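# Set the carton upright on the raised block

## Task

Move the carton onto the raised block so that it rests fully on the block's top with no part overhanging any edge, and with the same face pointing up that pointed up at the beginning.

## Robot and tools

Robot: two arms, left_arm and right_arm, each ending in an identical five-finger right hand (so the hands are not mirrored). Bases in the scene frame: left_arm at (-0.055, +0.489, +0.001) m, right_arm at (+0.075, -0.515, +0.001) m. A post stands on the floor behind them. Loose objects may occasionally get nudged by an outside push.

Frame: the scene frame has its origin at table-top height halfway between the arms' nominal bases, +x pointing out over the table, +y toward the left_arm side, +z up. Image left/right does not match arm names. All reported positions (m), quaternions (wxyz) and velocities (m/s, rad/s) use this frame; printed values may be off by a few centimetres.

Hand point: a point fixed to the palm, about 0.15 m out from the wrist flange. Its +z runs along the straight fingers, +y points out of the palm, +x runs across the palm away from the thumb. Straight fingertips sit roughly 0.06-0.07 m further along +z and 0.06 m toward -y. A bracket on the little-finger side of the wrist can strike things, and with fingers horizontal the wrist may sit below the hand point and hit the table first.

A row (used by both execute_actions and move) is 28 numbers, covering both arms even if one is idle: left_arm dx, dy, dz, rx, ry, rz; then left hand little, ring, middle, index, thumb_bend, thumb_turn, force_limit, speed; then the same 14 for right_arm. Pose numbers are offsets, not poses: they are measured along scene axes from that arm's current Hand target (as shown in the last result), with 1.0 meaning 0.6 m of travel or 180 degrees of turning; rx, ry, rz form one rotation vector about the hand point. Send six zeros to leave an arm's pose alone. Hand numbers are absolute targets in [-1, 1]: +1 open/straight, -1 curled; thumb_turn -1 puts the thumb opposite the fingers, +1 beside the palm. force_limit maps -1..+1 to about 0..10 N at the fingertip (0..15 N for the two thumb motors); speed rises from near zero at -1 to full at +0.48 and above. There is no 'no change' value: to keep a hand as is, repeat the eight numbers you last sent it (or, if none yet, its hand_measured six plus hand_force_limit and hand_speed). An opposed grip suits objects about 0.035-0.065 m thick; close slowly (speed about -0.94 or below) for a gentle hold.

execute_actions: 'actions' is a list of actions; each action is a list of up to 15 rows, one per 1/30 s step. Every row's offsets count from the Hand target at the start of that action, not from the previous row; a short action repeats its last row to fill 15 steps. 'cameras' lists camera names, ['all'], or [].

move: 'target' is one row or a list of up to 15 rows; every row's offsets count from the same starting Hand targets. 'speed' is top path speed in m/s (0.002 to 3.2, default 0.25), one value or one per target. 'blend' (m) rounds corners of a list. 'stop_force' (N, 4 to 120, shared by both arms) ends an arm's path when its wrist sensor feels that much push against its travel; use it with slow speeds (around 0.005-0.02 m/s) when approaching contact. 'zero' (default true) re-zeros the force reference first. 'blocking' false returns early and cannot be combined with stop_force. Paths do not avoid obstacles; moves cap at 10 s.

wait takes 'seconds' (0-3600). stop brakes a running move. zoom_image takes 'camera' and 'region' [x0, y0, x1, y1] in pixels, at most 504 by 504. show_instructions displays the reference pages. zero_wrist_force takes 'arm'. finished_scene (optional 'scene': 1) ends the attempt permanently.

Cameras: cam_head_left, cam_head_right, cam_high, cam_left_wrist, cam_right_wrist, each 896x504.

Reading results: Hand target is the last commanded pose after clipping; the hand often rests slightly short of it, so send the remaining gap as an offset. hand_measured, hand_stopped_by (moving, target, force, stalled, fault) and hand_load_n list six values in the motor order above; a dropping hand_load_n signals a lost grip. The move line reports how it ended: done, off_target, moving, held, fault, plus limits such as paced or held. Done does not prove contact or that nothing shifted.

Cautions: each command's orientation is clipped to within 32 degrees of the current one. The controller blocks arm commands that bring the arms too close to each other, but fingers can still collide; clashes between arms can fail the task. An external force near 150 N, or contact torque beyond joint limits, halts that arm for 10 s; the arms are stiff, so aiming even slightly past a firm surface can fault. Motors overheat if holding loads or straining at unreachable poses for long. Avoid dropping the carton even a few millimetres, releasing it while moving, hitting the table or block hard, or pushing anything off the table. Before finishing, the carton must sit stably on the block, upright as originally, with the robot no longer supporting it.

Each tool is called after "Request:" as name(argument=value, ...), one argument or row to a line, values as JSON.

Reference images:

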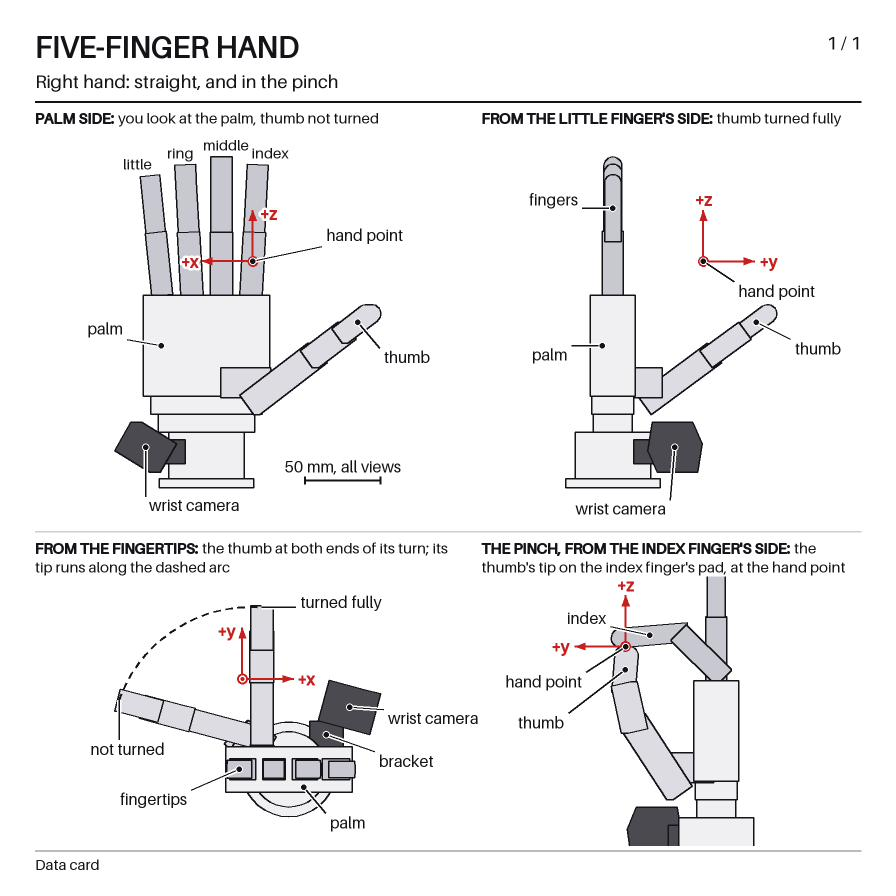

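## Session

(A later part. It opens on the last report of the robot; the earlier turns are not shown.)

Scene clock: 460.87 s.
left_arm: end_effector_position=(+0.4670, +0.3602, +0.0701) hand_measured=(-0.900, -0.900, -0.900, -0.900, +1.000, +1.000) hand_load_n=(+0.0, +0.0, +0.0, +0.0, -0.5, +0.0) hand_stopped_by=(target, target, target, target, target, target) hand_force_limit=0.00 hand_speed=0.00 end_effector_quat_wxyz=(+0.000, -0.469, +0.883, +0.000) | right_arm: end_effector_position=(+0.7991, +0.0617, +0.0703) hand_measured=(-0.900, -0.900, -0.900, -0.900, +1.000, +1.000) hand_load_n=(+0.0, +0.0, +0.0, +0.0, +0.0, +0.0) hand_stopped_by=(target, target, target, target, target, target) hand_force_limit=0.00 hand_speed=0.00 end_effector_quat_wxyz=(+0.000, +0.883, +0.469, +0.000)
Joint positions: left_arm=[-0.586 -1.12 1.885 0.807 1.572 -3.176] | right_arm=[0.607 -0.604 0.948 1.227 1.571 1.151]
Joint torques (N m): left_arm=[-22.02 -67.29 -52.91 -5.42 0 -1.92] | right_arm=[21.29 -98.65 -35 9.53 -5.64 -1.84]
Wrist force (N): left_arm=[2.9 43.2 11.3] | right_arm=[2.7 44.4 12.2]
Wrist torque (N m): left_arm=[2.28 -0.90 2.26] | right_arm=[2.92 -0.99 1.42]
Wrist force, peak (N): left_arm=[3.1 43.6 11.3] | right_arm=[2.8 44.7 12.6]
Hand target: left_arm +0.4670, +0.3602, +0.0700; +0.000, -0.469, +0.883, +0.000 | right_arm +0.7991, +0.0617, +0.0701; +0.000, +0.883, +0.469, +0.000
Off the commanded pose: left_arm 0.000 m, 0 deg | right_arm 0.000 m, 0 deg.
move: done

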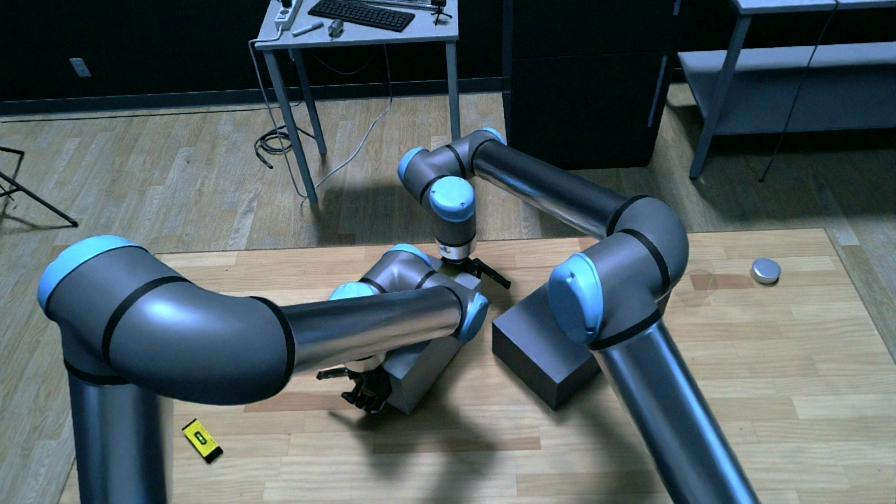

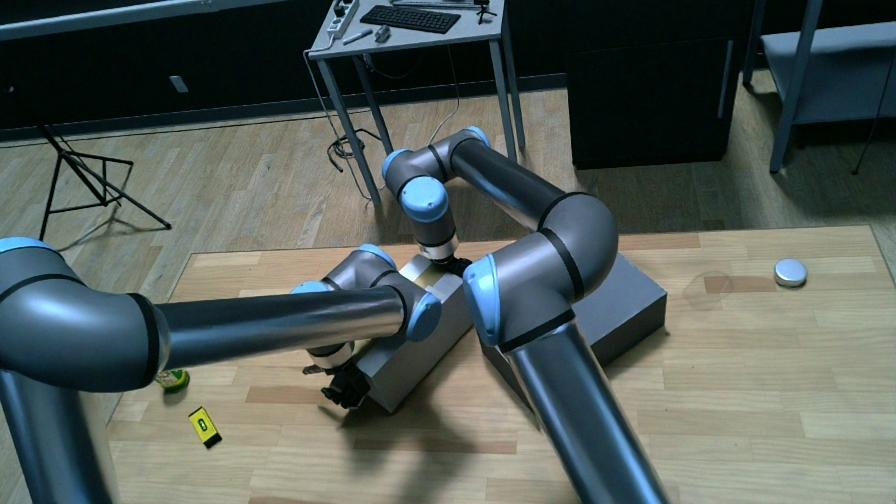

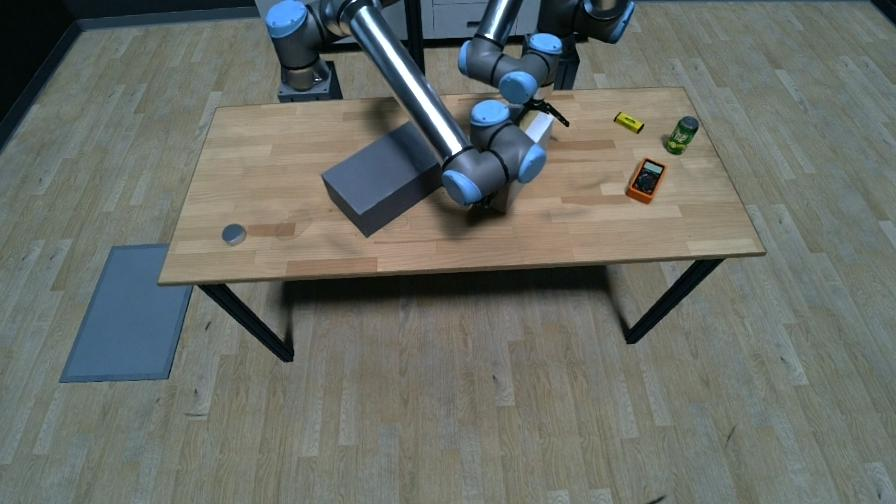

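Request:
move(
  target=[0.0011,-0.0008,0.0333,0,0,0,-0.9,-0.9,-0.9,-0.9,1,1,0,0,-0.0011,0.0008,0.0333,0,0,0,-0.9,-0.9,-0.9,-0.9,1,1,0,0],
  speed=0.03,
  cameras=["cam_head_left","cam_head_right","cam_high"],
)

Request:
zoom_image(
  camera="cam_head_left",
  region=[330, 230, 510, 430],
)

Request:
zoom_image(
  camera="cam_head_right",
  region=[310, 230, 510, 430],
)

Scene clock: 482.83 s.
left_arm: end_effector_position=(+0.4676, +0.3598, +0.0902) hand_measured=(-0.900, -0.900, -0.900, -0.900, +1.000, +1.000) hand_load_n=(+0.0, +0.0, +0.0, +0.0, +0.0, +0.0) hand_stopped_by=(target, target, target, target, target, target) hand_force_limit=0.00 hand_speed=0.00 end_effector_quat_wxyz=(+0.000, -0.469, +0.883, +0.000) | right_arm: end_effector_position=(+0.7985, +0.0621, +0.0903) hand_measured=(-0.900, -0.900, -0.900, -0.900, +1.000, +1.000) hand_load_n=(+0.0, +0.0, +0.0, +0.0, +0.0, +0.0) hand_stopped_by=(target, target, target, target, target, target) hand_force_limit=0.00 hand_speed=0.00 end_effector_quat_wxyz=(+0.000, +0.883, +0.469, +0.000)
Joint positions: left_arm=[-0.586 -1.143 1.873 0.841 1.572 -3.176] | right_arm=[0.607 -0.618 0.936 1.252 1.571 1.152]
Joint torques (N m): left_arm=[-23.19 -68.11 -70.68 -14.37 -0.02 -1.68] | right_arm=[93.01 -94.84 -22.5 11.1 -8.24 1.81]
Wrist force (N): left_arm=[2.9 81.5 12.6] | right_arm=[2.7 83.8 12.3]
Wrist torque (N m): left_arm=[5.03 -1.00 3.35] | right_arm=[6.22 -1.03 2.59]
Wrist force, peak (N): left_arm=[2.9 81.5 12.6] | right_arm=[2.7 83.8 12.3]
Hand target: left_arm +0.4677, +0.3597, +0.0900; +0.000, -0.469, +0.883, +0.000 | right_arm +0.7985, +0.0621, +0.0901; +0.000, +0.883, +0.469, +0.000
Off the commanded pose: left_arm 0.000 m, 0 deg | right_arm 0.000 m, 0 deg.
move: done

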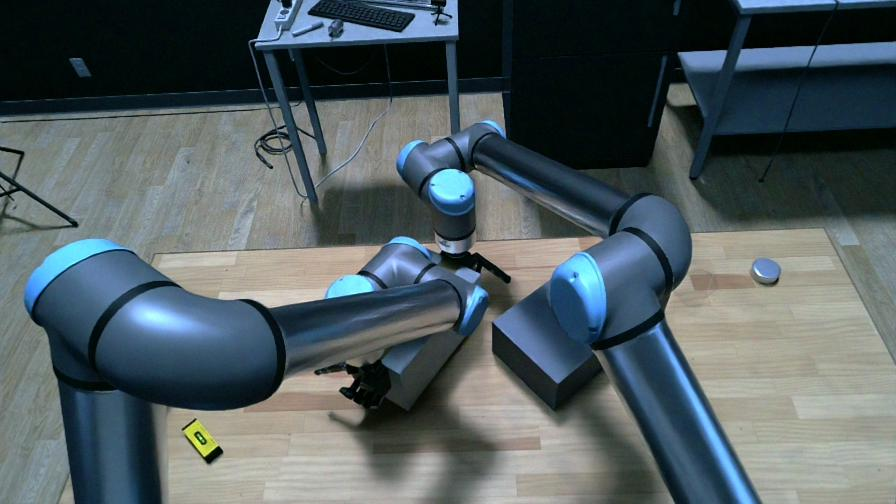

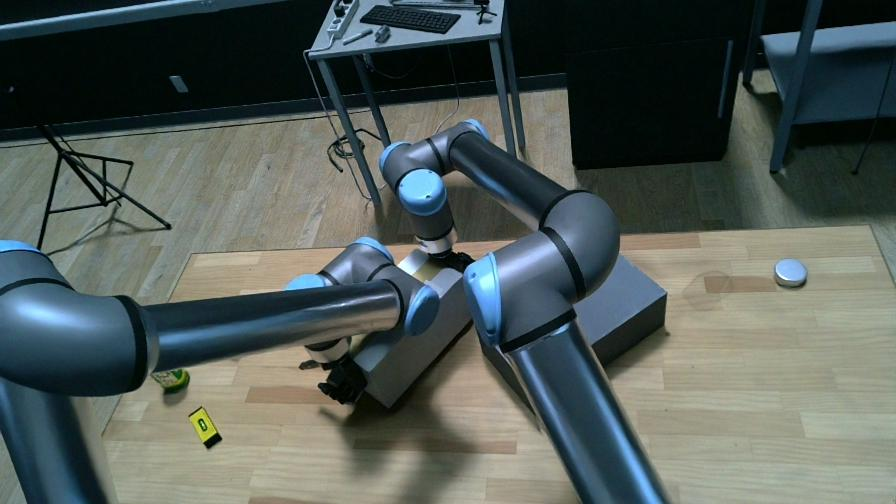

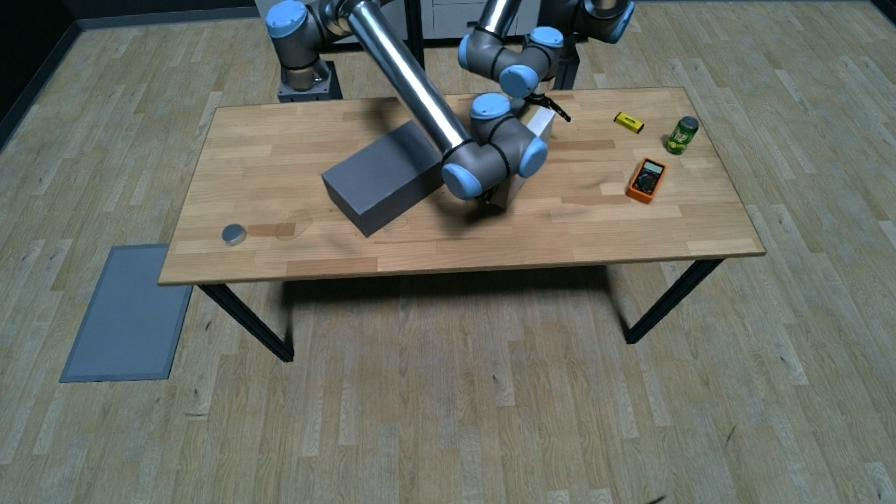

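Scaled by 2.520 from the camera's image (finer frame: 1280x720).

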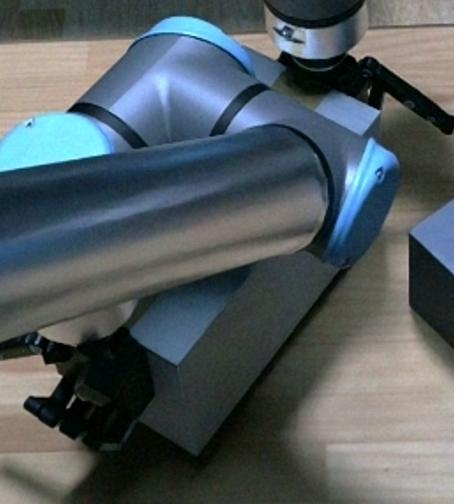

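Scaled by 2.520 from the camera's image (finer frame: 1280x720).

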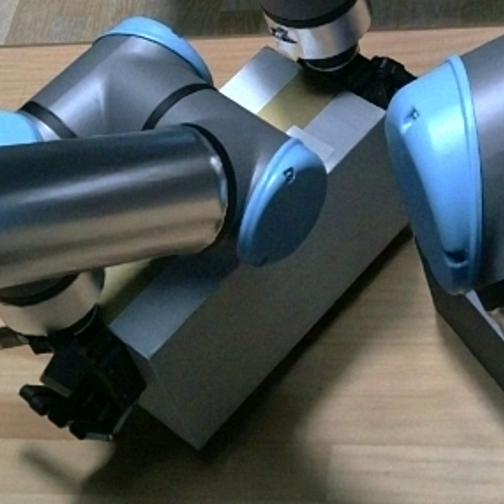

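Request:
move(
  target=[-0.0007,0.0005,0.0667,0,0,0,-0.9,-0.9,-0.9,-0.9,1,1,0,0,0.0007,-0.0005,0.0667,0,0,0,-0.9,-0.9,-0.9,-0.9,1,1,0,0],
  speed=0.03,
  cameras=[],
)

Scene clock: 501.87 s.
left_arm: end_effector_position=(+0.4673, +0.3600, +0.1302) hand_measured=(-0.900, -0.900, -0.900, -0.900, +1.000, +1.000) hand_load_n=(+0.5, +0.0, +0.0, +0.0, +0.0, +0.5) hand_stopped_by=(target, target, target, target, target, target) hand_force_limit=0.00 hand_speed=0.00 end_effector_quat_wxyz=(+0.000, -0.469, +0.883, +0.000) | right_arm: end_effector_position=(+0.7989, +0.0619, +0.1304) hand_measured=(-0.900, -0.900, -0.900, -0.900, +1.000, +1.000) hand_load_n=(+0.0, +0.0, +0.5, +0.0, +0.0, +0.0) hand_stopped_by=(target, target, target, target, target, target) hand_force_limit=0.00 hand_speed=0.00 end_effector_quat_wxyz=(+0.000, +0.883, +0.469, +0.000)
Joint positions: left_arm=[-0.586 -1.187 1.851 0.908 1.572 -3.176] | right_arm=[0.607 -0.641 0.908 1.304 1.571 1.151]
Joint torques (N m): left_arm=[-25.12 -60.47 -58.14 -10.5 -0.15 -1.78] | right_arm=[38.07 -95.52 -23 7.13 -15.11 -2.39]
Wrist force (N): left_arm=[2.5 62.7 11.6] | right_arm=[2.2 64.5 12.4]
Wrist torque (N m): left_arm=[3.72 -0.95 2.67] | right_arm=[4.62 -0.99 1.90]
Wrist force, peak (N): left_arm=[3.0 85.1 14.6] | right_arm=[2.6 87.5 12.5]
Hand target: left_arm +0.4673, +0.3600, +0.1300; +0.000, -0.469, +0.883, +0.000 | right_arm +0.7989, +0.0618, +0.1301; +0.000, +0.883, +0.469, +0.000
Off the commanded pose: left_arm 0.000 m, 0 deg | right_arm 0.000 m, 0 deg.
move: done

Request:
move(
  target=[0,0,0.125,0,0,0,-0.9,-0.9,-0.9,-0.9,1,1,0,0,0,0,0.125,0,0,0,-0.9,-0.9,-0.9,-0.9,1,1,0,0],
  speed=0.04,
  cameras=["cam_head_left","cam_head_right","cam_high"],
)

Request:
zoom_image(
  camera="cam_head_left",
  region=[330, 200, 530, 430],
)

Request:
zoom_image(
  camera="cam_head_right",
  region=[310, 200, 510, 430],
)

Scene clock: 517.10 s.
left_arm: end_effector_position=(+0.4673, +0.3600, +0.2052) hand_measured=(-0.900, -0.900, -0.900, -0.900, +1.000, +1.000) hand_load_n=(+0.0, +0.0, +0.0, +0.0, +0.0, +0.0) hand_stopped_by=(target, target, target, target, target, target) hand_force_limit=0.00 hand_speed=0.00 end_effector_quat_wxyz=(+0.000, -0.469, +0.883, +0.000) end_effector_velocity=(+0.000, +0.000, -0.003) end_effector_angular_velocity=(-0.001, +0.000, +0.000) | right_arm: end_effector_position=(+0.7989, +0.0618, +0.2054) hand_measured=(-0.900, -0.900, -0.900, -0.900, +1.000, +1.000) hand_load_n=(+0.0, +0.5, +0.0, +0.0, +0.0, +0.0) hand_stopped_by=(target, target, target, target, target, target) hand_force_limit=0.00 hand_speed=0.00 end_effector_quat_wxyz=(+0.000, +0.883, +0.469, +0.000)
Joint positions: left_arm=[-0.586 -1.259 1.795 1.035 1.572 -3.176] | right_arm=[0.607 -0.675 0.837 1.409 1.571 1.151]
Joint velocities: left_arm=[0.001 0.003 0.002 -0.005 0 0] | right_arm=[within noise]
Joint torques (N m): left_arm=[-24.3 -57.23 -56.28 -12.27 -0.51 -1.17] | right_arm=[45.27 -96.65 -19.59 5.45 -6.07 -0.27]
Wrist force (N): left_arm=[2.8 65.3 11.4] | right_arm=[2.1 67.3 12.4]
Wrist torque (N m): left_arm=[3.94 -0.95 2.87] | right_arm=[4.81 -0.96 2.10]
Wrist force, peak (N): left_arm=[2.5 66.8 12.2] | right_arm=[1.8 68.6 13.1]
Hand target: left_arm +0.4673, +0.3600, +0.2050; +0.000, -0.469, +0.883, +0.000 | right_arm +0.7989, +0.0618, +0.2051; +0.000, +0.883, +0.469, +0.000
Off the commanded pose: left_arm 0.000 m, 0 deg | right_arm 0.000 m, 0 deg.
move: done

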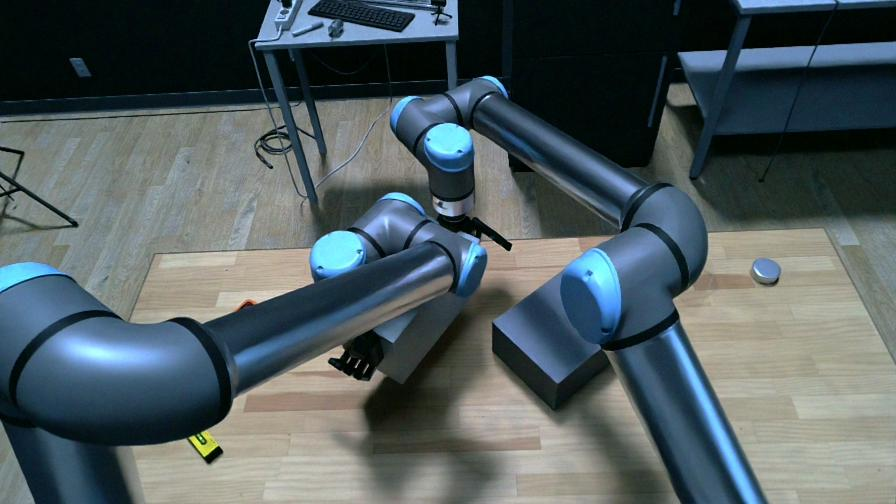

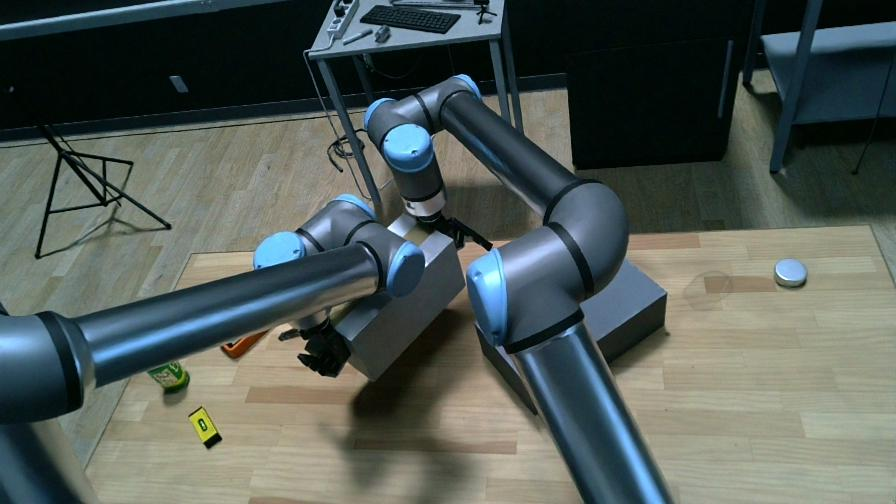

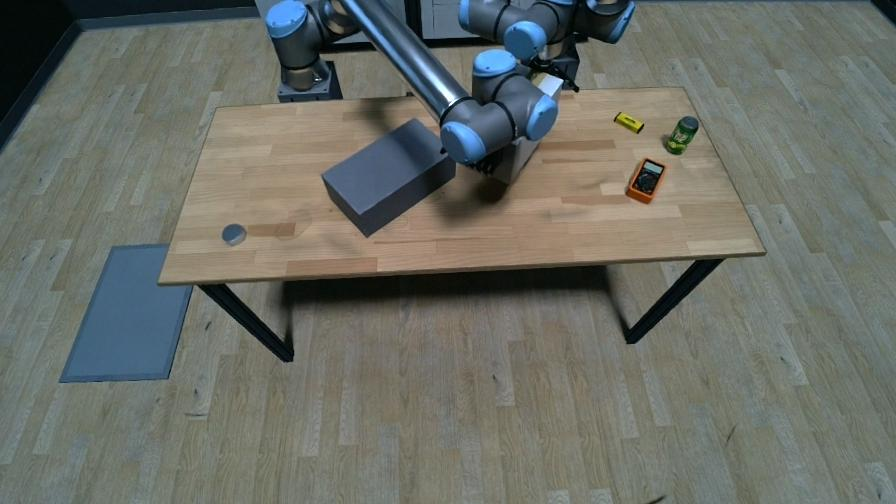

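Scaled by 2.191 from the camera's image (finer frame: 1280x720).

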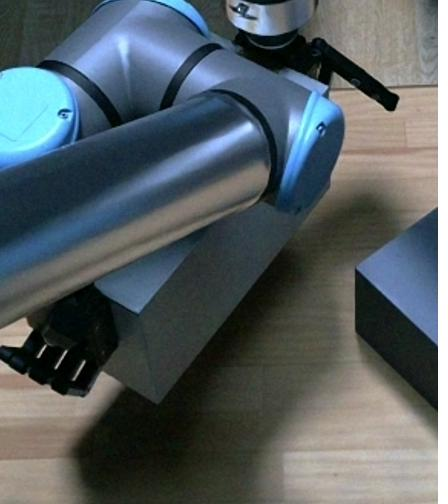

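Scaled by 2.191 from the camera's image (finer frame: 1280x720).

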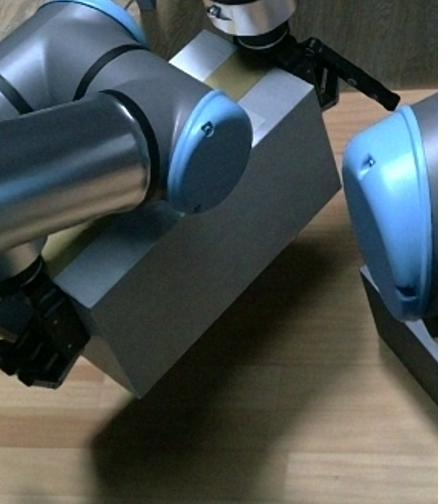

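Request:
move(
  target=[
    [0.00668,-0.02615,0,0,0,-0.004944,-0.9,-0.9,-0.9,-0.9,1,1,0,0,-0.00111,-0.03467,0,0,0,-0.004944,-0.9,-0.9,-0.9,-0.9,1,1,0,0],
    [0.01342,-0.05235,0,0,0,-0.009889,-0.9,-0.9,-0.9,-0.9,1,1,0,0,-0.00229,-0.06928,0,0,0,-0.009889,-0.9,-0.9,-0.9,-0.9,1,1,0,0],
  ],
  speed=0.03,
  blend=0.004,
  cameras=[],
)

Scene clock: 553.17 s.
left_arm: end_effector_position=(+0.4753, +0.3284, +0.2050) hand_measured=(-0.900, -0.900, -0.900, -0.900, +1.000, +1.000) hand_load_n=(+0.0, +0.0, +0.0, +0.5, -0.5, +0.0) hand_stopped_by=(target, target, target, target, target, target) hand_force_limit=0.00 hand_speed=0.00 end_effector_quat_wxyz=(+0.000, -0.455, +0.890, +0.000) | right_arm: end_effector_position=(+0.7976, +0.0201, +0.2050) hand_measured=(-0.900, -0.900, -0.900, -0.900, +1.000, +1.000) hand_load_n=(+0.0, +0.0, +0.0, +0.0, +0.0, +0.0) hand_stopped_by=(target, target, target, target, target, target) hand_force_limit=0.00 hand_speed=0.00 end_effector_quat_wxyz=(+0.000, +0.890, +0.456, +0.000)
Joint positions: left_arm=[-0.625 -1.233 1.759 1.045 1.572 -3.184] | right_arm=[0.568 -0.731 0.94 1.361 1.571 1.143]
Joint torques (N m): left_arm=[5.24 -78.16 -56.19 -4.23 -0.07 -1.49] | right_arm=[73.09 -93.42 -44.57 12.59 -8.43 -1]
Wrist force (N): left_arm=[-0.9 65.7 11.4] | right_arm=[-1.6 67.0 12.9]
Wrist torque (N m): left_arm=[3.98 -0.61 1.89] | right_arm=[4.70 -0.63 1.84]
Wrist force, peak (N): left_arm=[1.4 68.3 12.3] | right_arm=[0.5 70.0 12.7]
Hand target: left_arm +0.4753, +0.3286, +0.2050; +0.000, -0.455, +0.890, +0.000 | right_arm +0.7975, +0.0203, +0.2051; +0.000, +0.890, +0.456, +0.000
Off the commanded pose: left_arm 0.000 m, 0 deg | right_arm 0.000 m, 0 deg.
move: done

Request:
move(
  target=[
    [0.00681,-0.02627,0,0,0,-0.004944,-0.9,-0.9,-0.9,-0.9,1,1,0,0,-0.00124,-0.03455,0,0,0,-0.004944,-0.9,-0.9,-0.9,-0.9,1,1,0,0],
    [0.01368,-0.05260,0,0,0,-0.009889,-0.9,-0.9,-0.9,-0.9,1,1,0,0,-0.00255,-0.06903,0,0,0,-0.009889,-0.9,-0.9,-0.9,-0.9,1,1,0,0],
    [0.02061,-0.07900,0,0,0,-0.014833,-0.9,-0.9,-0.9,-0.9,1,1,0,0,-0.00391,-0.10346,0,0,0,-0.014833,-0.9,-0.9,-0.9,-0.9,1,1,0,0],
    [0.02761,-0.10546,0,0,0,-0.019778,-0.9,-0.9,-0.9,-0.9,1,1,0,0,-0.00534,-0.13781,0,0,0,-0.019778,-0.9,-0.9,-0.9,-0.9,1,1,0,0],
  ],
  speed=0.04,
  blend=0.004,
  cameras=[],
)

Scene clock: 581.77 s.
left_arm: end_effector_position=(+0.4919, +0.2651, +0.2050) hand_measured=(-0.900, -0.900, -0.900, -0.900, +1.000, +1.000) hand_load_n=(+0.0, +0.0, +0.0, +0.0, +0.0, -0.5) hand_stopped_by=(target, target, target, target, target, target) hand_force_limit=0.00 hand_speed=0.00 end_effector_quat_wxyz=(+0.000, -0.427, +0.904, +0.000) | right_arm: end_effector_position=(+0.7944, -0.0626, +0.2050) hand_measured=(-0.900, -0.900, -0.900, -0.900, +1.000, +1.000) hand_load_n=(+0.0, +0.0, +0.0, +0.0, +0.0, +0.0) hand_stopped_by=(target, target, target, target, target, target) hand_force_limit=0.00 hand_speed=0.00 end_effector_quat_wxyz=(+0.000, +0.904, +0.428, +0.000) end_effector_velocity=(+0.001, +0.003, +0.000) end_effector_angular_velocity=(+0.001, -0.002, +0.004)
Joint positions: left_arm=[-0.695 -1.176 1.677 1.07 1.572 -3.191] | right_arm=[0.485 -0.826 1.11 1.287 1.571 1.123]
Joint velocities: left_arm=[within noise] | right_arm=[0.003 0.002 -0.005 0 0 -0.001]
Joint torques (N m): left_arm=[5.06 -84.89 -56.3 -5.18 2.01 -2.5] | right_arm=[71.28 -86.78 -42.48 12.08 -15.03 0.4]
Wrist force (N): left_arm=[-1.8 67.2 11.6] | right_arm=[-1.7 67.7 12.1]
Wrist torque (N m): left_arm=[4.09 -0.46 1.88] | right_arm=[4.90 -0.57 1.85]
Wrist force, peak (N): left_arm=[-0.7 70.4 12.6] | right_arm=[-0.7 71.5 11.9]
Hand target: left_arm +0.4919, +0.2653, +0.2050; +0.000, -0.428, +0.904, +0.000 | right_arm +0.7943, -0.0624, +0.2051; +0.000, +0.904, +0.428, +0.000
Off the commanded pose: left_arm 0.000 m, 0 deg | right_arm 0.000 m, 0 deg.
move: done

Request:
move(
  target=[
    [0.00706,-0.02653,0,0,0,-0.004944,-0.9,-0.9,-0.9,-0.9,1,1,0,0,-0.00149,-0.03429,0,0,0,-0.004944,-0.9,-0.9,-0.9,-0.9,1,1,0,0],
    [0.01417,-0.05312,0,0,0,-0.009889,-0.9,-0.9,-0.9,-0.9,1,1,0,0,-0.00304,-0.06851,0,0,0,-0.009889,-0.9,-0.9,-0.9,-0.9,1,1,0,0],
    [0.02135,-0.07978,0,0,0,-0.014833,-0.9,-0.9,-0.9,-0.9,1,1,0,0,-0.00465,-0.10267,0,0,0,-0.014833,-0.9,-0.9,-0.9,-0.9,1,1,0,0],
    [0.02858,-0.10651,0,0,0,-0.019778,-0.9,-0.9,-0.9,-0.9,1,1,0,0,-0.00631,-0.13676,0,0,0,-0.019778,-0.9,-0.9,-0.9,-0.9,1,1,0,0],
    [0.03587,-0.13331,0,0,0,-0.024722,-0.9,-0.9,-0.9,-0.9,1,1,0,0,-0.00804,-0.17078,0,0,0,-0.024722,-0.9,-0.9,-0.9,-0.9,1,1,0,0],
    [0.04321,-0.16018,0,0,0,-0.029667,-0.9,-0.9,-0.9,-0.9,1,1,0,0,-0.00981,-0.20472,0,0,0,-0.029667,-0.9,-0.9,-0.9,-0.9,1,1,0,0],
    [0.05061,-0.18712,0,0,0,-0.034611,-0.9,-0.9,-0.9,-0.9,1,1,0,0,-0.01165,-0.2386,0,0,0,-0.034611,-0.9,-0.9,-0.9,-0.9,1,1,0,0],
  ],
  speed=0.04,
  blend=0.004,
  cameras=["cam_head_left","cam_head_right","cam_high"],
)

Scene clock: 634.83 s.
left_arm: end_effector_position=(+0.5222, +0.1529, +0.2050) hand_measured=(-0.900, -0.900, -0.900, -0.900, +1.000, +1.000) hand_load_n=(+0.0, +0.0, +0.0, +0.0, +0.0, +0.0) hand_stopped_by=(target, target, target, target, target, target) hand_force_limit=0.00 hand_speed=0.00 end_effector_quat_wxyz=(+0.000, -0.378, +0.926, +0.000) end_effector_velocity=(-0.001, +0.002, +0.000) end_effector_angular_velocity=(+0.002, +0.001, +0.001) | right_arm: end_effector_position=(+0.7873, -0.2058, +0.2050) hand_measured=(-0.900, -0.900, -0.900, -0.900, +1.000, +1.000) hand_load_n=(+0.0, +0.0, +0.0, +0.0, +0.0, +0.0) hand_stopped_by=(target, target, target, target, target, target) hand_force_limit=0.00 hand_speed=0.00 end_effector_quat_wxyz=(+0.000, +0.926, +0.378, +0.000)
Joint positions: left_arm=[-0.793 -1.058 1.497 1.132 1.572 -3.18] | right_arm=[0.321 -0.954 1.328 1.196 1.571 1.067]
Joint velocities: left_arm=[0.001 -0.002 0.005 0 0 0] | right_arm=[within noise]
Joint torques (N m): left_arm=[8.31 -95.97 -56.39 -6.86 1.69 1.2] | right_arm=[62.48 -76.85 -38.04 10.14 -15.9 1.74]
Wrist force (N): left_arm=[1.8 66.3 12.1] | right_arm=[2.1 67.3 13.1]
Wrist torque (N m): left_arm=[4.06 -0.94 2.92] | right_arm=[4.79 -1.06 2.08]
Wrist force, peak (N): left_arm=[0.2 70.8 11.9] | right_arm=[-0.1 72.2 12.6]
Hand target: left_arm +0.5222, +0.1531, +0.2050; +0.000, -0.378, +0.926, +0.000 | right_arm +0.7873, -0.2056, +0.2051; +0.000, +0.926, +0.378, +0.000
Off the commanded pose: left_arm 0.000 m, 0 deg | right_arm 0.000 m, 0 deg.
move: done

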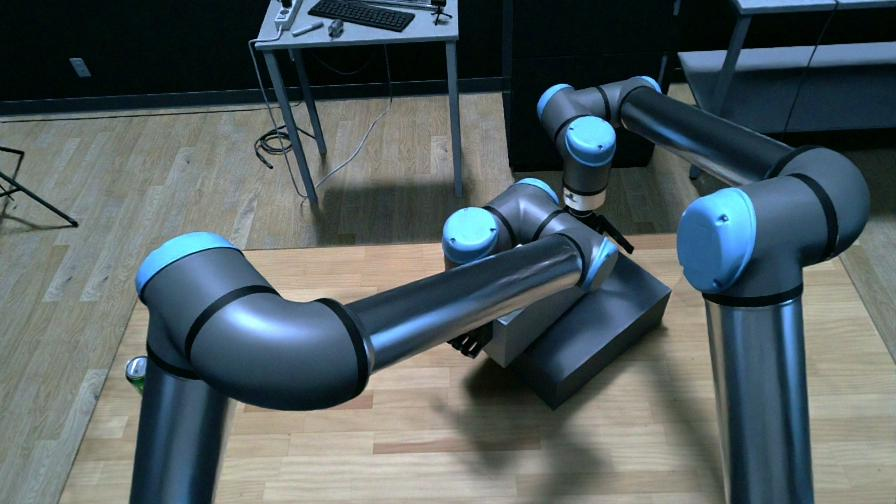

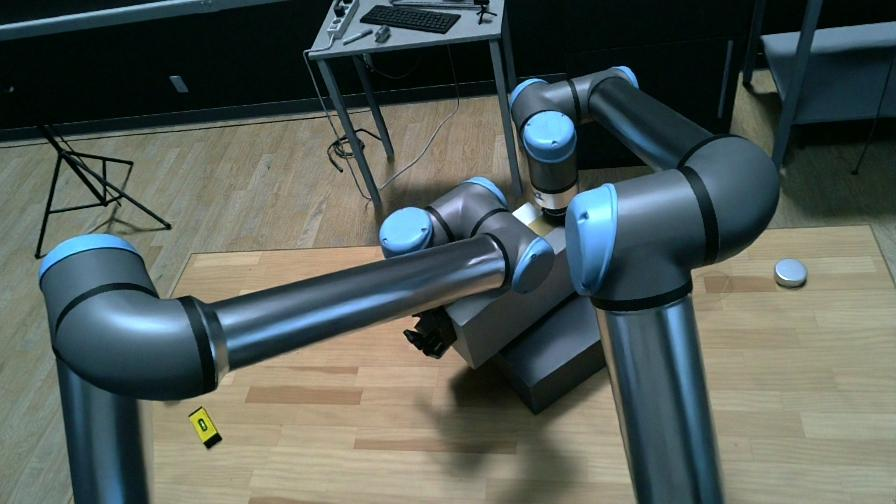

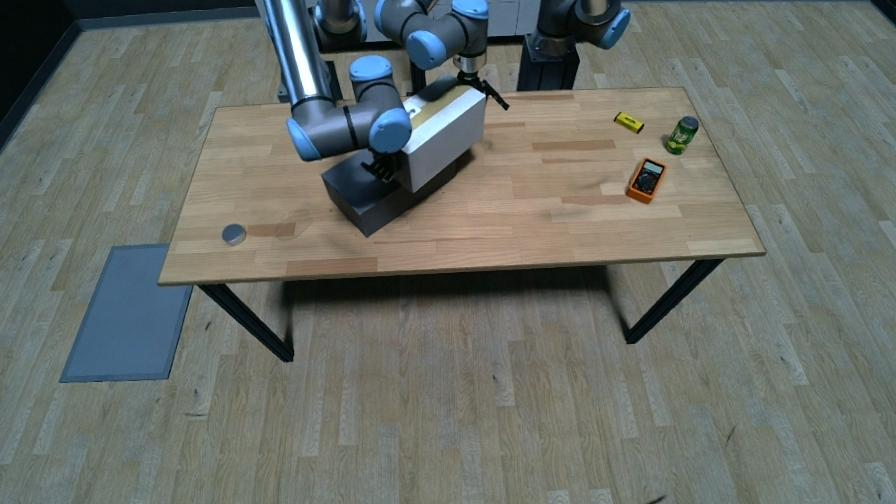

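Request:
move(
  target=[
    [0.00745,-0.02701,0,0,0,-0.004944,-0.9,-0.9,-0.9,-0.9,1,1,0,0,-0.00189,-0.0338,0,0,0,-0.004944,-0.9,-0.9,-0.9,-0.9,1,1,0,0],
    [0.01496,-0.0541,0,0,0,-0.009889,-0.9,-0.9,-0.9,-0.9,1,1,0,0,-0.00382,-0.06753,0,0,0,-0.009889,-0.9,-0.9,-0.9,-0.9,1,1,0,0],
    [0.02251,-0.08126,0,0,0,-0.014833,-0.9,-0.9,-0.9,-0.9,1,1,0,0,-0.00581,-0.10119,0,0,0,-0.014833,-0.9,-0.9,-0.9,-0.9,1,1,0,0],
    [0.03012,-0.10849,0,0,0,-0.019778,-0.9,-0.9,-0.9,-0.9,1,1,0,0,-0.00785,-0.13477,0,0,0,-0.019778,-0.9,-0.9,-0.9,-0.9,1,1,0,0],
    [0.03777,-0.1358,0,0,0,-0.024722,-0.9,-0.9,-0.9,-0.9,1,1,0,0,-0.00994,-0.16828,0,0,0,-0.024722,-0.9,-0.9,-0.9,-0.9,1,1,0,0],
    [0.04547,-0.16319,0,0,0,-0.029667,-0.9,-0.9,-0.9,-0.9,1,1,0,0,-0.01207,-0.20171,0,0,0,-0.029667,-0.9,-0.9,-0.9,-0.9,1,1,0,0],
    [0.05322,-0.19065,0,0,0,-0.034611,-0.9,-0.9,-0.9,-0.9,1,1,0,0,-0.01425,-0.23507,0,0,0,-0.034611,-0.9,-0.9,-0.9,-0.9,1,1,0,0],
  ],
  speed=0.04,
  blend=0.004,
  cameras=["cam_head_left","cam_head_right","cam_high"],
)

Request:
zoom_image(
  camera="cam_head_left",
  region=[470, 190, 690, 430],
)

Request:
zoom_image(
  camera="cam_head_right",
  region=[450, 190, 690, 430],
)

Request:
zoom_image(
  camera="cam_high",
  region=[300, 70, 480, 250],
)

Scene clock: 680.10 s.
left_arm: end_effector_position=(+0.5541, +0.0385, +0.2050) hand_measured=(-0.900, -0.900, -0.900, -0.900, +1.000, +1.000) hand_load_n=(+0.0, +0.0, +0.0, +0.0, +0.0, +0.0) hand_stopped_by=(target, target, target, target, target, target) hand_force_limit=0.00 hand_speed=0.00 end_effector_quat_wxyz=(+0.000, -0.327, +0.945, +0.000) end_effector_velocity=(-0.001, +0.003, +0.000) end_effector_angular_velocity=(+0.002, +0.003, +0.001) | right_arm: end_effector_position=(+0.7787, -0.3468, +0.2050) hand_measured=(-0.900, -0.900, -0.900, -0.900, +1.000, +1.000) hand_load_n=(+0.0, +0.0, +0.0, +0.0, +0.0, +0.0) hand_stopped_by=(target, target, target, target, target, target) hand_force_limit=0.00 hand_speed=0.00 end_effector_quat_wxyz=(+0.000, +0.945, +0.327, +0.000)
Joint positions: left_arm=[-0.868 -0.917 1.266 1.223 1.572 -3.146] | right_arm=[0.136 -1.044 1.474 1.139 1.571 0.99]
Joint velocities: left_arm=[0.001 -0.003 0.006 0 0.001 0] | right_arm=[within noise]
Joint torques (N m): left_arm=[4.13 -110.17 -55.13 -8.62 -2.09 -0.06] | right_arm=[57.94 -71.78 -32.82 8.83 -14.37 2.08]
Wrist force (N): left_arm=[2.1 64.4 11.9] | right_arm=[1.8 65.3 13.4]
Wrist torque (N m): left_arm=[4.05 -0.90 2.89] | right_arm=[4.59 -0.96 2.03]
Wrist force, peak (N): left_arm=[2.5 70.5 12.0] | right_arm=[2.7 71.0 12.6]
Hand target: left_arm +0.5542, +0.0387, +0.2050; +0.000, -0.327, +0.945, +0.000 | right_arm +0.7788, -0.3466, +0.2051; +0.000, +0.945, +0.327, +0.000
Off the commanded pose: left_arm 0.000 m, 0 deg | right_arm 0.000 m, 0 deg.
move: done

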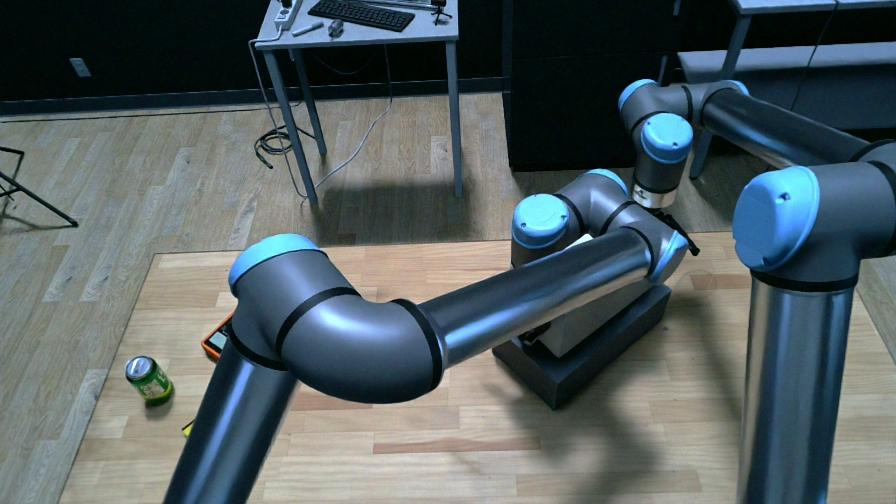

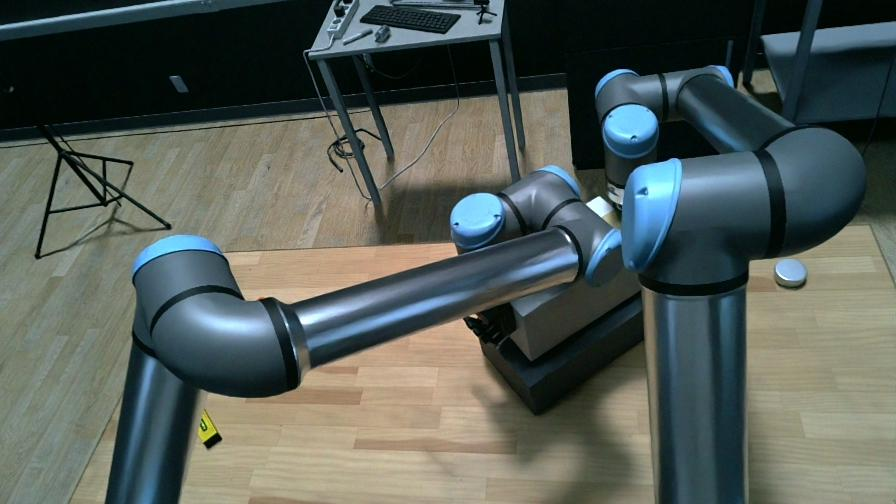

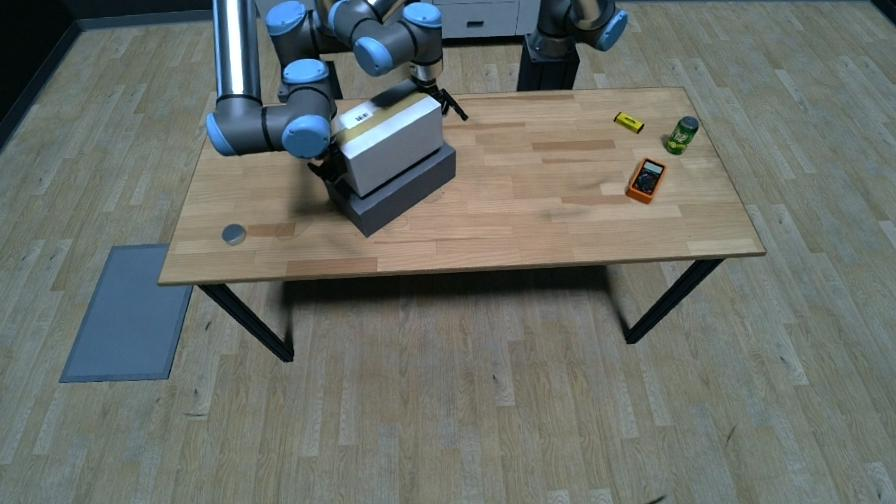

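Scaled by 2.100 from the camera's image (finer frame: 1280x720).

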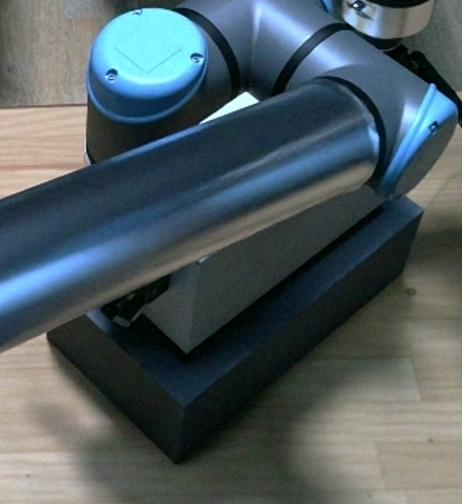

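Scaled by 2.100 from the camera's image (finer frame: 1280x720).

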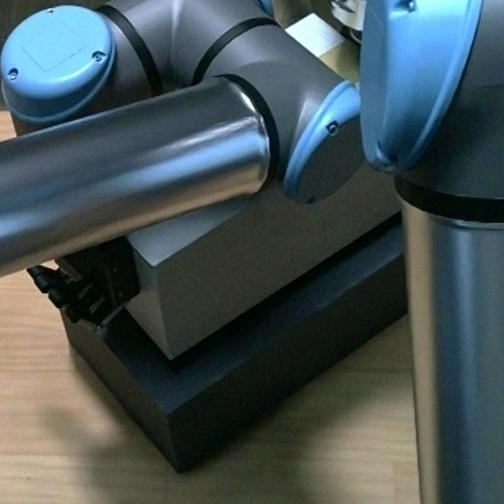

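Scaled by 2.800 from the camera's image (finer frame: 1280x720).

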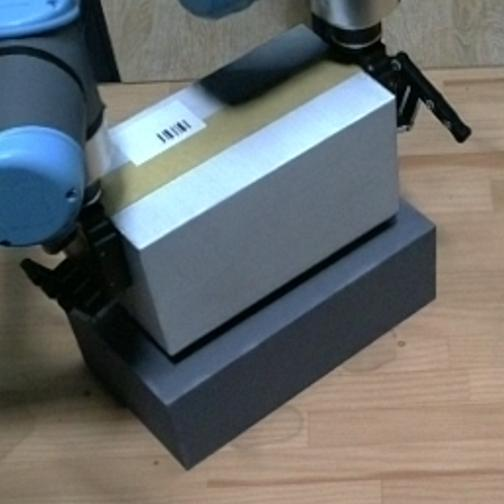

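Request:
move(
  target=[0,0,-0.025,0,0,0,-0.9,-0.9,-0.9,-0.9,1,1,0,0,0,0,-0.025,0,0,0,-0.9,-0.9,-0.9,-0.9,1,1,0,0],
  speed=0.03,
  cameras=[],
)

Request:
move(
  target=[0,0,-0.03,0,0,0,-0.9,-0.9,-0.9,-0.9,1,1,0,0,0,0,-0.03,0,0,0,-0.9,-0.9,-0.9,-0.9,1,1,0,0],
  speed=0.005,
  stop_force=8,
  cameras=["cam_head_left","cam_head_right","cam_high"],
)

Request:
zoom_image(
  camera="cam_high",
  region=[300, 70, 480, 250],
)

Request:
zoom_image(
  camera="cam_head_left",
  region=[470, 190, 690, 430],
)

Scene clock: 721.70 s.
left_arm: end_effector_position=(+0.5542, +0.0387, +0.1897) hand_measured=(-0.900, -0.900, -0.900, -0.900, +1.000, +1.000) hand_load_n=(+0.0, +0.0, +0.0, +0.0, -0.5, -0.5) hand_stopped_by=(target, target, target, target, target, target) hand_force_limit=0.00 hand_speed=0.00 end_effector_quat_wxyz=(+0.000, -0.327, +0.945, +0.000) | right_arm: end_effector_position=(+0.7788, -0.3466, +0.1898) hand_measured=(-0.900, -0.900, -0.900, -0.900, +1.000, +1.000) hand_load_n=(+0.0, +0.0, +0.0, +0.5, +0.0, +0.0) hand_stopped_by=(target, target, target, target, target, target) hand_force_limit=0.00 hand_speed=0.00 end_effector_quat_wxyz=(+0.000, +0.945, +0.327, +0.000)
Joint positions: left_arm=[-0.867 -0.908 1.279 1.2 1.572 -3.147] | right_arm=[0.136 -1.033 1.487 1.116 1.571 0.991]
Joint torques (N m): left_arm=[6.86 -111.27 -69.45 -2.54 0.91 -1.88] | right_arm=[56.11 -87.44 -28.81 16.95 -13.26 2.32]
Wrist force (N): left_arm=[2.8 61.5 11.2] | right_arm=[2.3 62.8 13.1]
Wrist torque (N m): left_arm=[3.82 -0.98 2.90] | right_arm=[4.36 -1.03 2.02]
Wrist force, peak (N): left_arm=[2.0 64.6 11.2] | right_arm=[2.0 65.3 13.6]
Hand target: left_arm +0.5542, +0.0387, +0.1900; +0.000, -0.327, +0.945, +0.000 | right_arm +0.7788, -0.3466, +0.1901; +0.000, +0.945, +0.327, +0.000
Off the commanded pose: left_arm 0.000 m, 0 deg | right_arm 0.000 m, 0 deg.
move: done

Scene clock: 725.03 s.
left_arm: end_effector_position=(+0.5542, +0.0387, +0.1788) hand_measured=(-0.900, -0.900, -0.900, -0.900, +1.000, +1.000) hand_load_n=(+0.0, +0.0, +0.0, +0.0, +0.0, +0.0) hand_stopped_by=(target, target, target, target, target, target) hand_force_limit=0.00 hand_speed=0.00 end_effector_quat_wxyz=(+0.000, -0.327, +0.945, +0.000) | right_arm: end_effector_position=(+0.7788, -0.3466, +0.1802) hand_measured=(-0.900, -0.900, -0.900, -0.900, +1.000, +1.000) hand_load_n=(+0.0, +0.5, +0.0, +0.0, +0.0, +0.0) hand_stopped_by=(target, target, target, target, target, target) hand_force_limit=0.00 hand_speed=0.00 end_effector_quat_wxyz=(+0.000, +0.945, +0.327, +0.000)
Joint positions: left_arm=[-0.867 -0.901 1.288 1.184 1.572 -3.147] | right_arm=[0.136 -1.026 1.494 1.102 1.571 0.991]
Joint torques (N m): left_arm=[4.09 -98.45 -63.82 -2.91 2.28 -1.83] | right_arm=[49.96 -83.26 -32.51 17.25 -12.29 1.34]
Wrist force (N): left_arm=[4.9 61.8 -2.6] | right_arm=[-1.1 59.9 5.7]
Wrist torque (N m): left_arm=[5.03 -0.74 2.88] | right_arm=[4.72 0.20 1.64]
Wrist force, peak (N): left_arm=[2.5 62.8 12.5] | right_arm=[2.6 64.3 13.2]
Hand target: left_arm +0.5542, +0.0387, +0.1788; +0.000, -0.327, +0.945, +0.000 (not the last commanded pose) | right_arm +0.7788, -0.3466, +0.1802; +0.000, +0.945, +0.327, +0.000 (not the last commanded pose)
Off the commanded pose: left_arm 0.007 m, 0 deg | right_arm 0.008 m, 0 deg.
move: contact (left_arm, right_arm)

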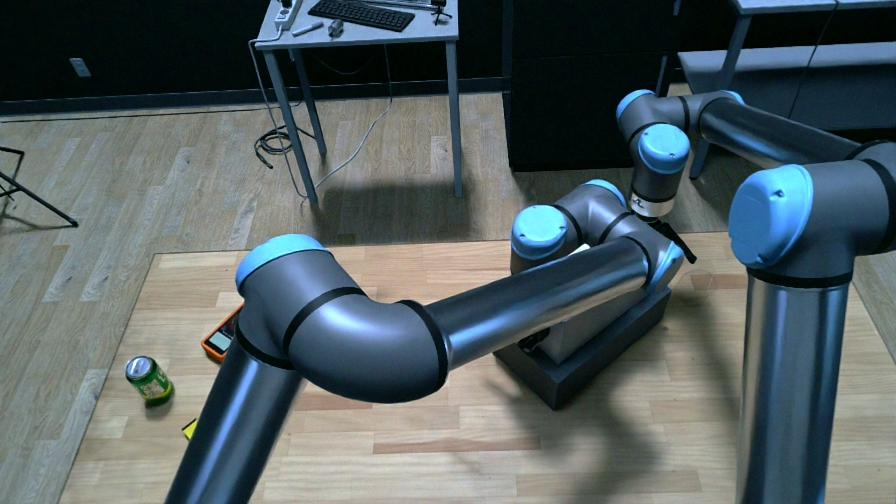

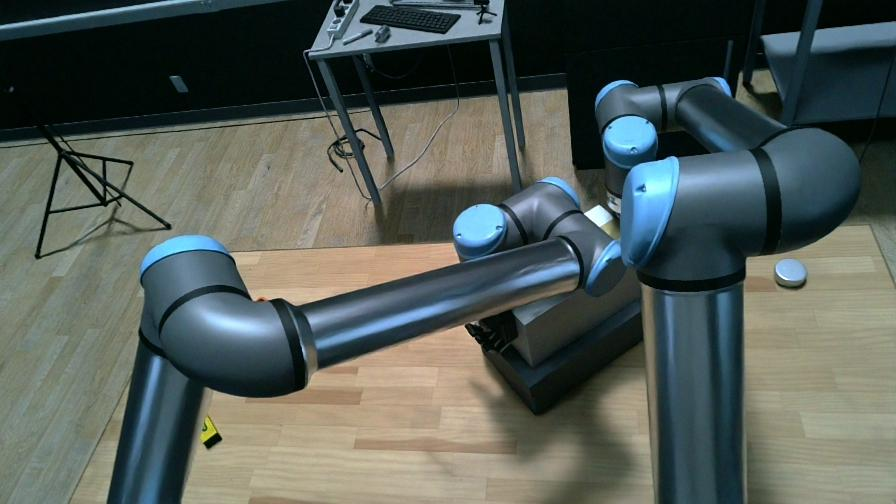

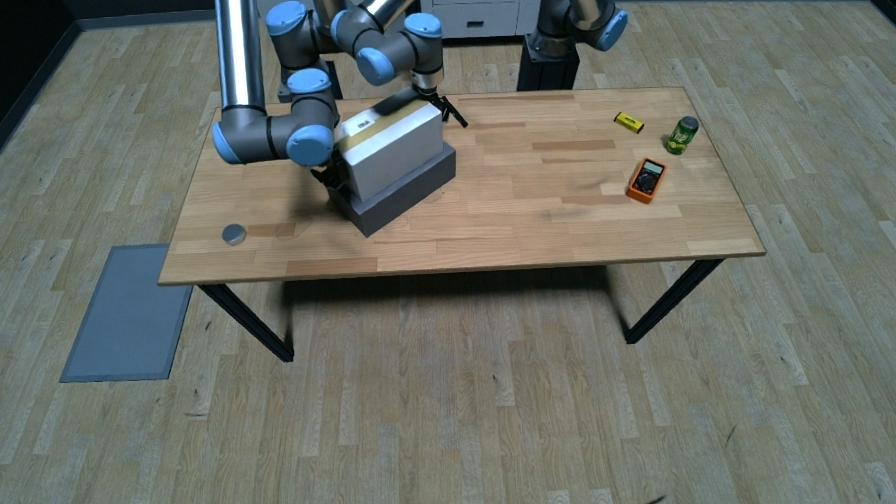

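Scaled by 2.800 from the camera's image (finer frame: 1280x720).

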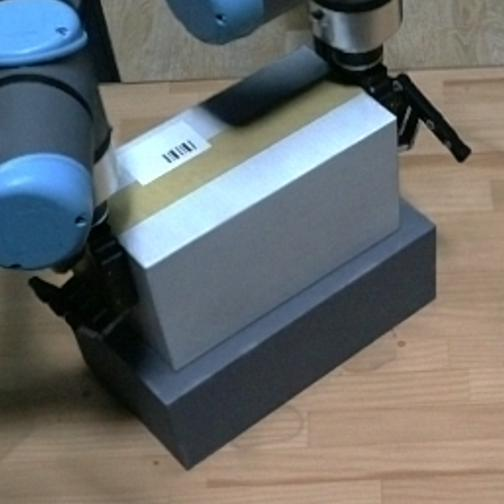

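Scaled by 2.100 from the camera's image (finer frame: 1280x720).

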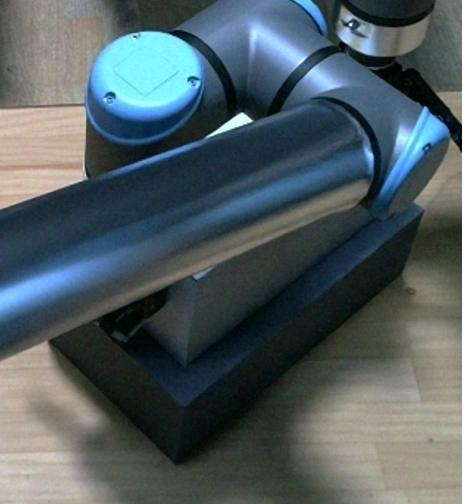

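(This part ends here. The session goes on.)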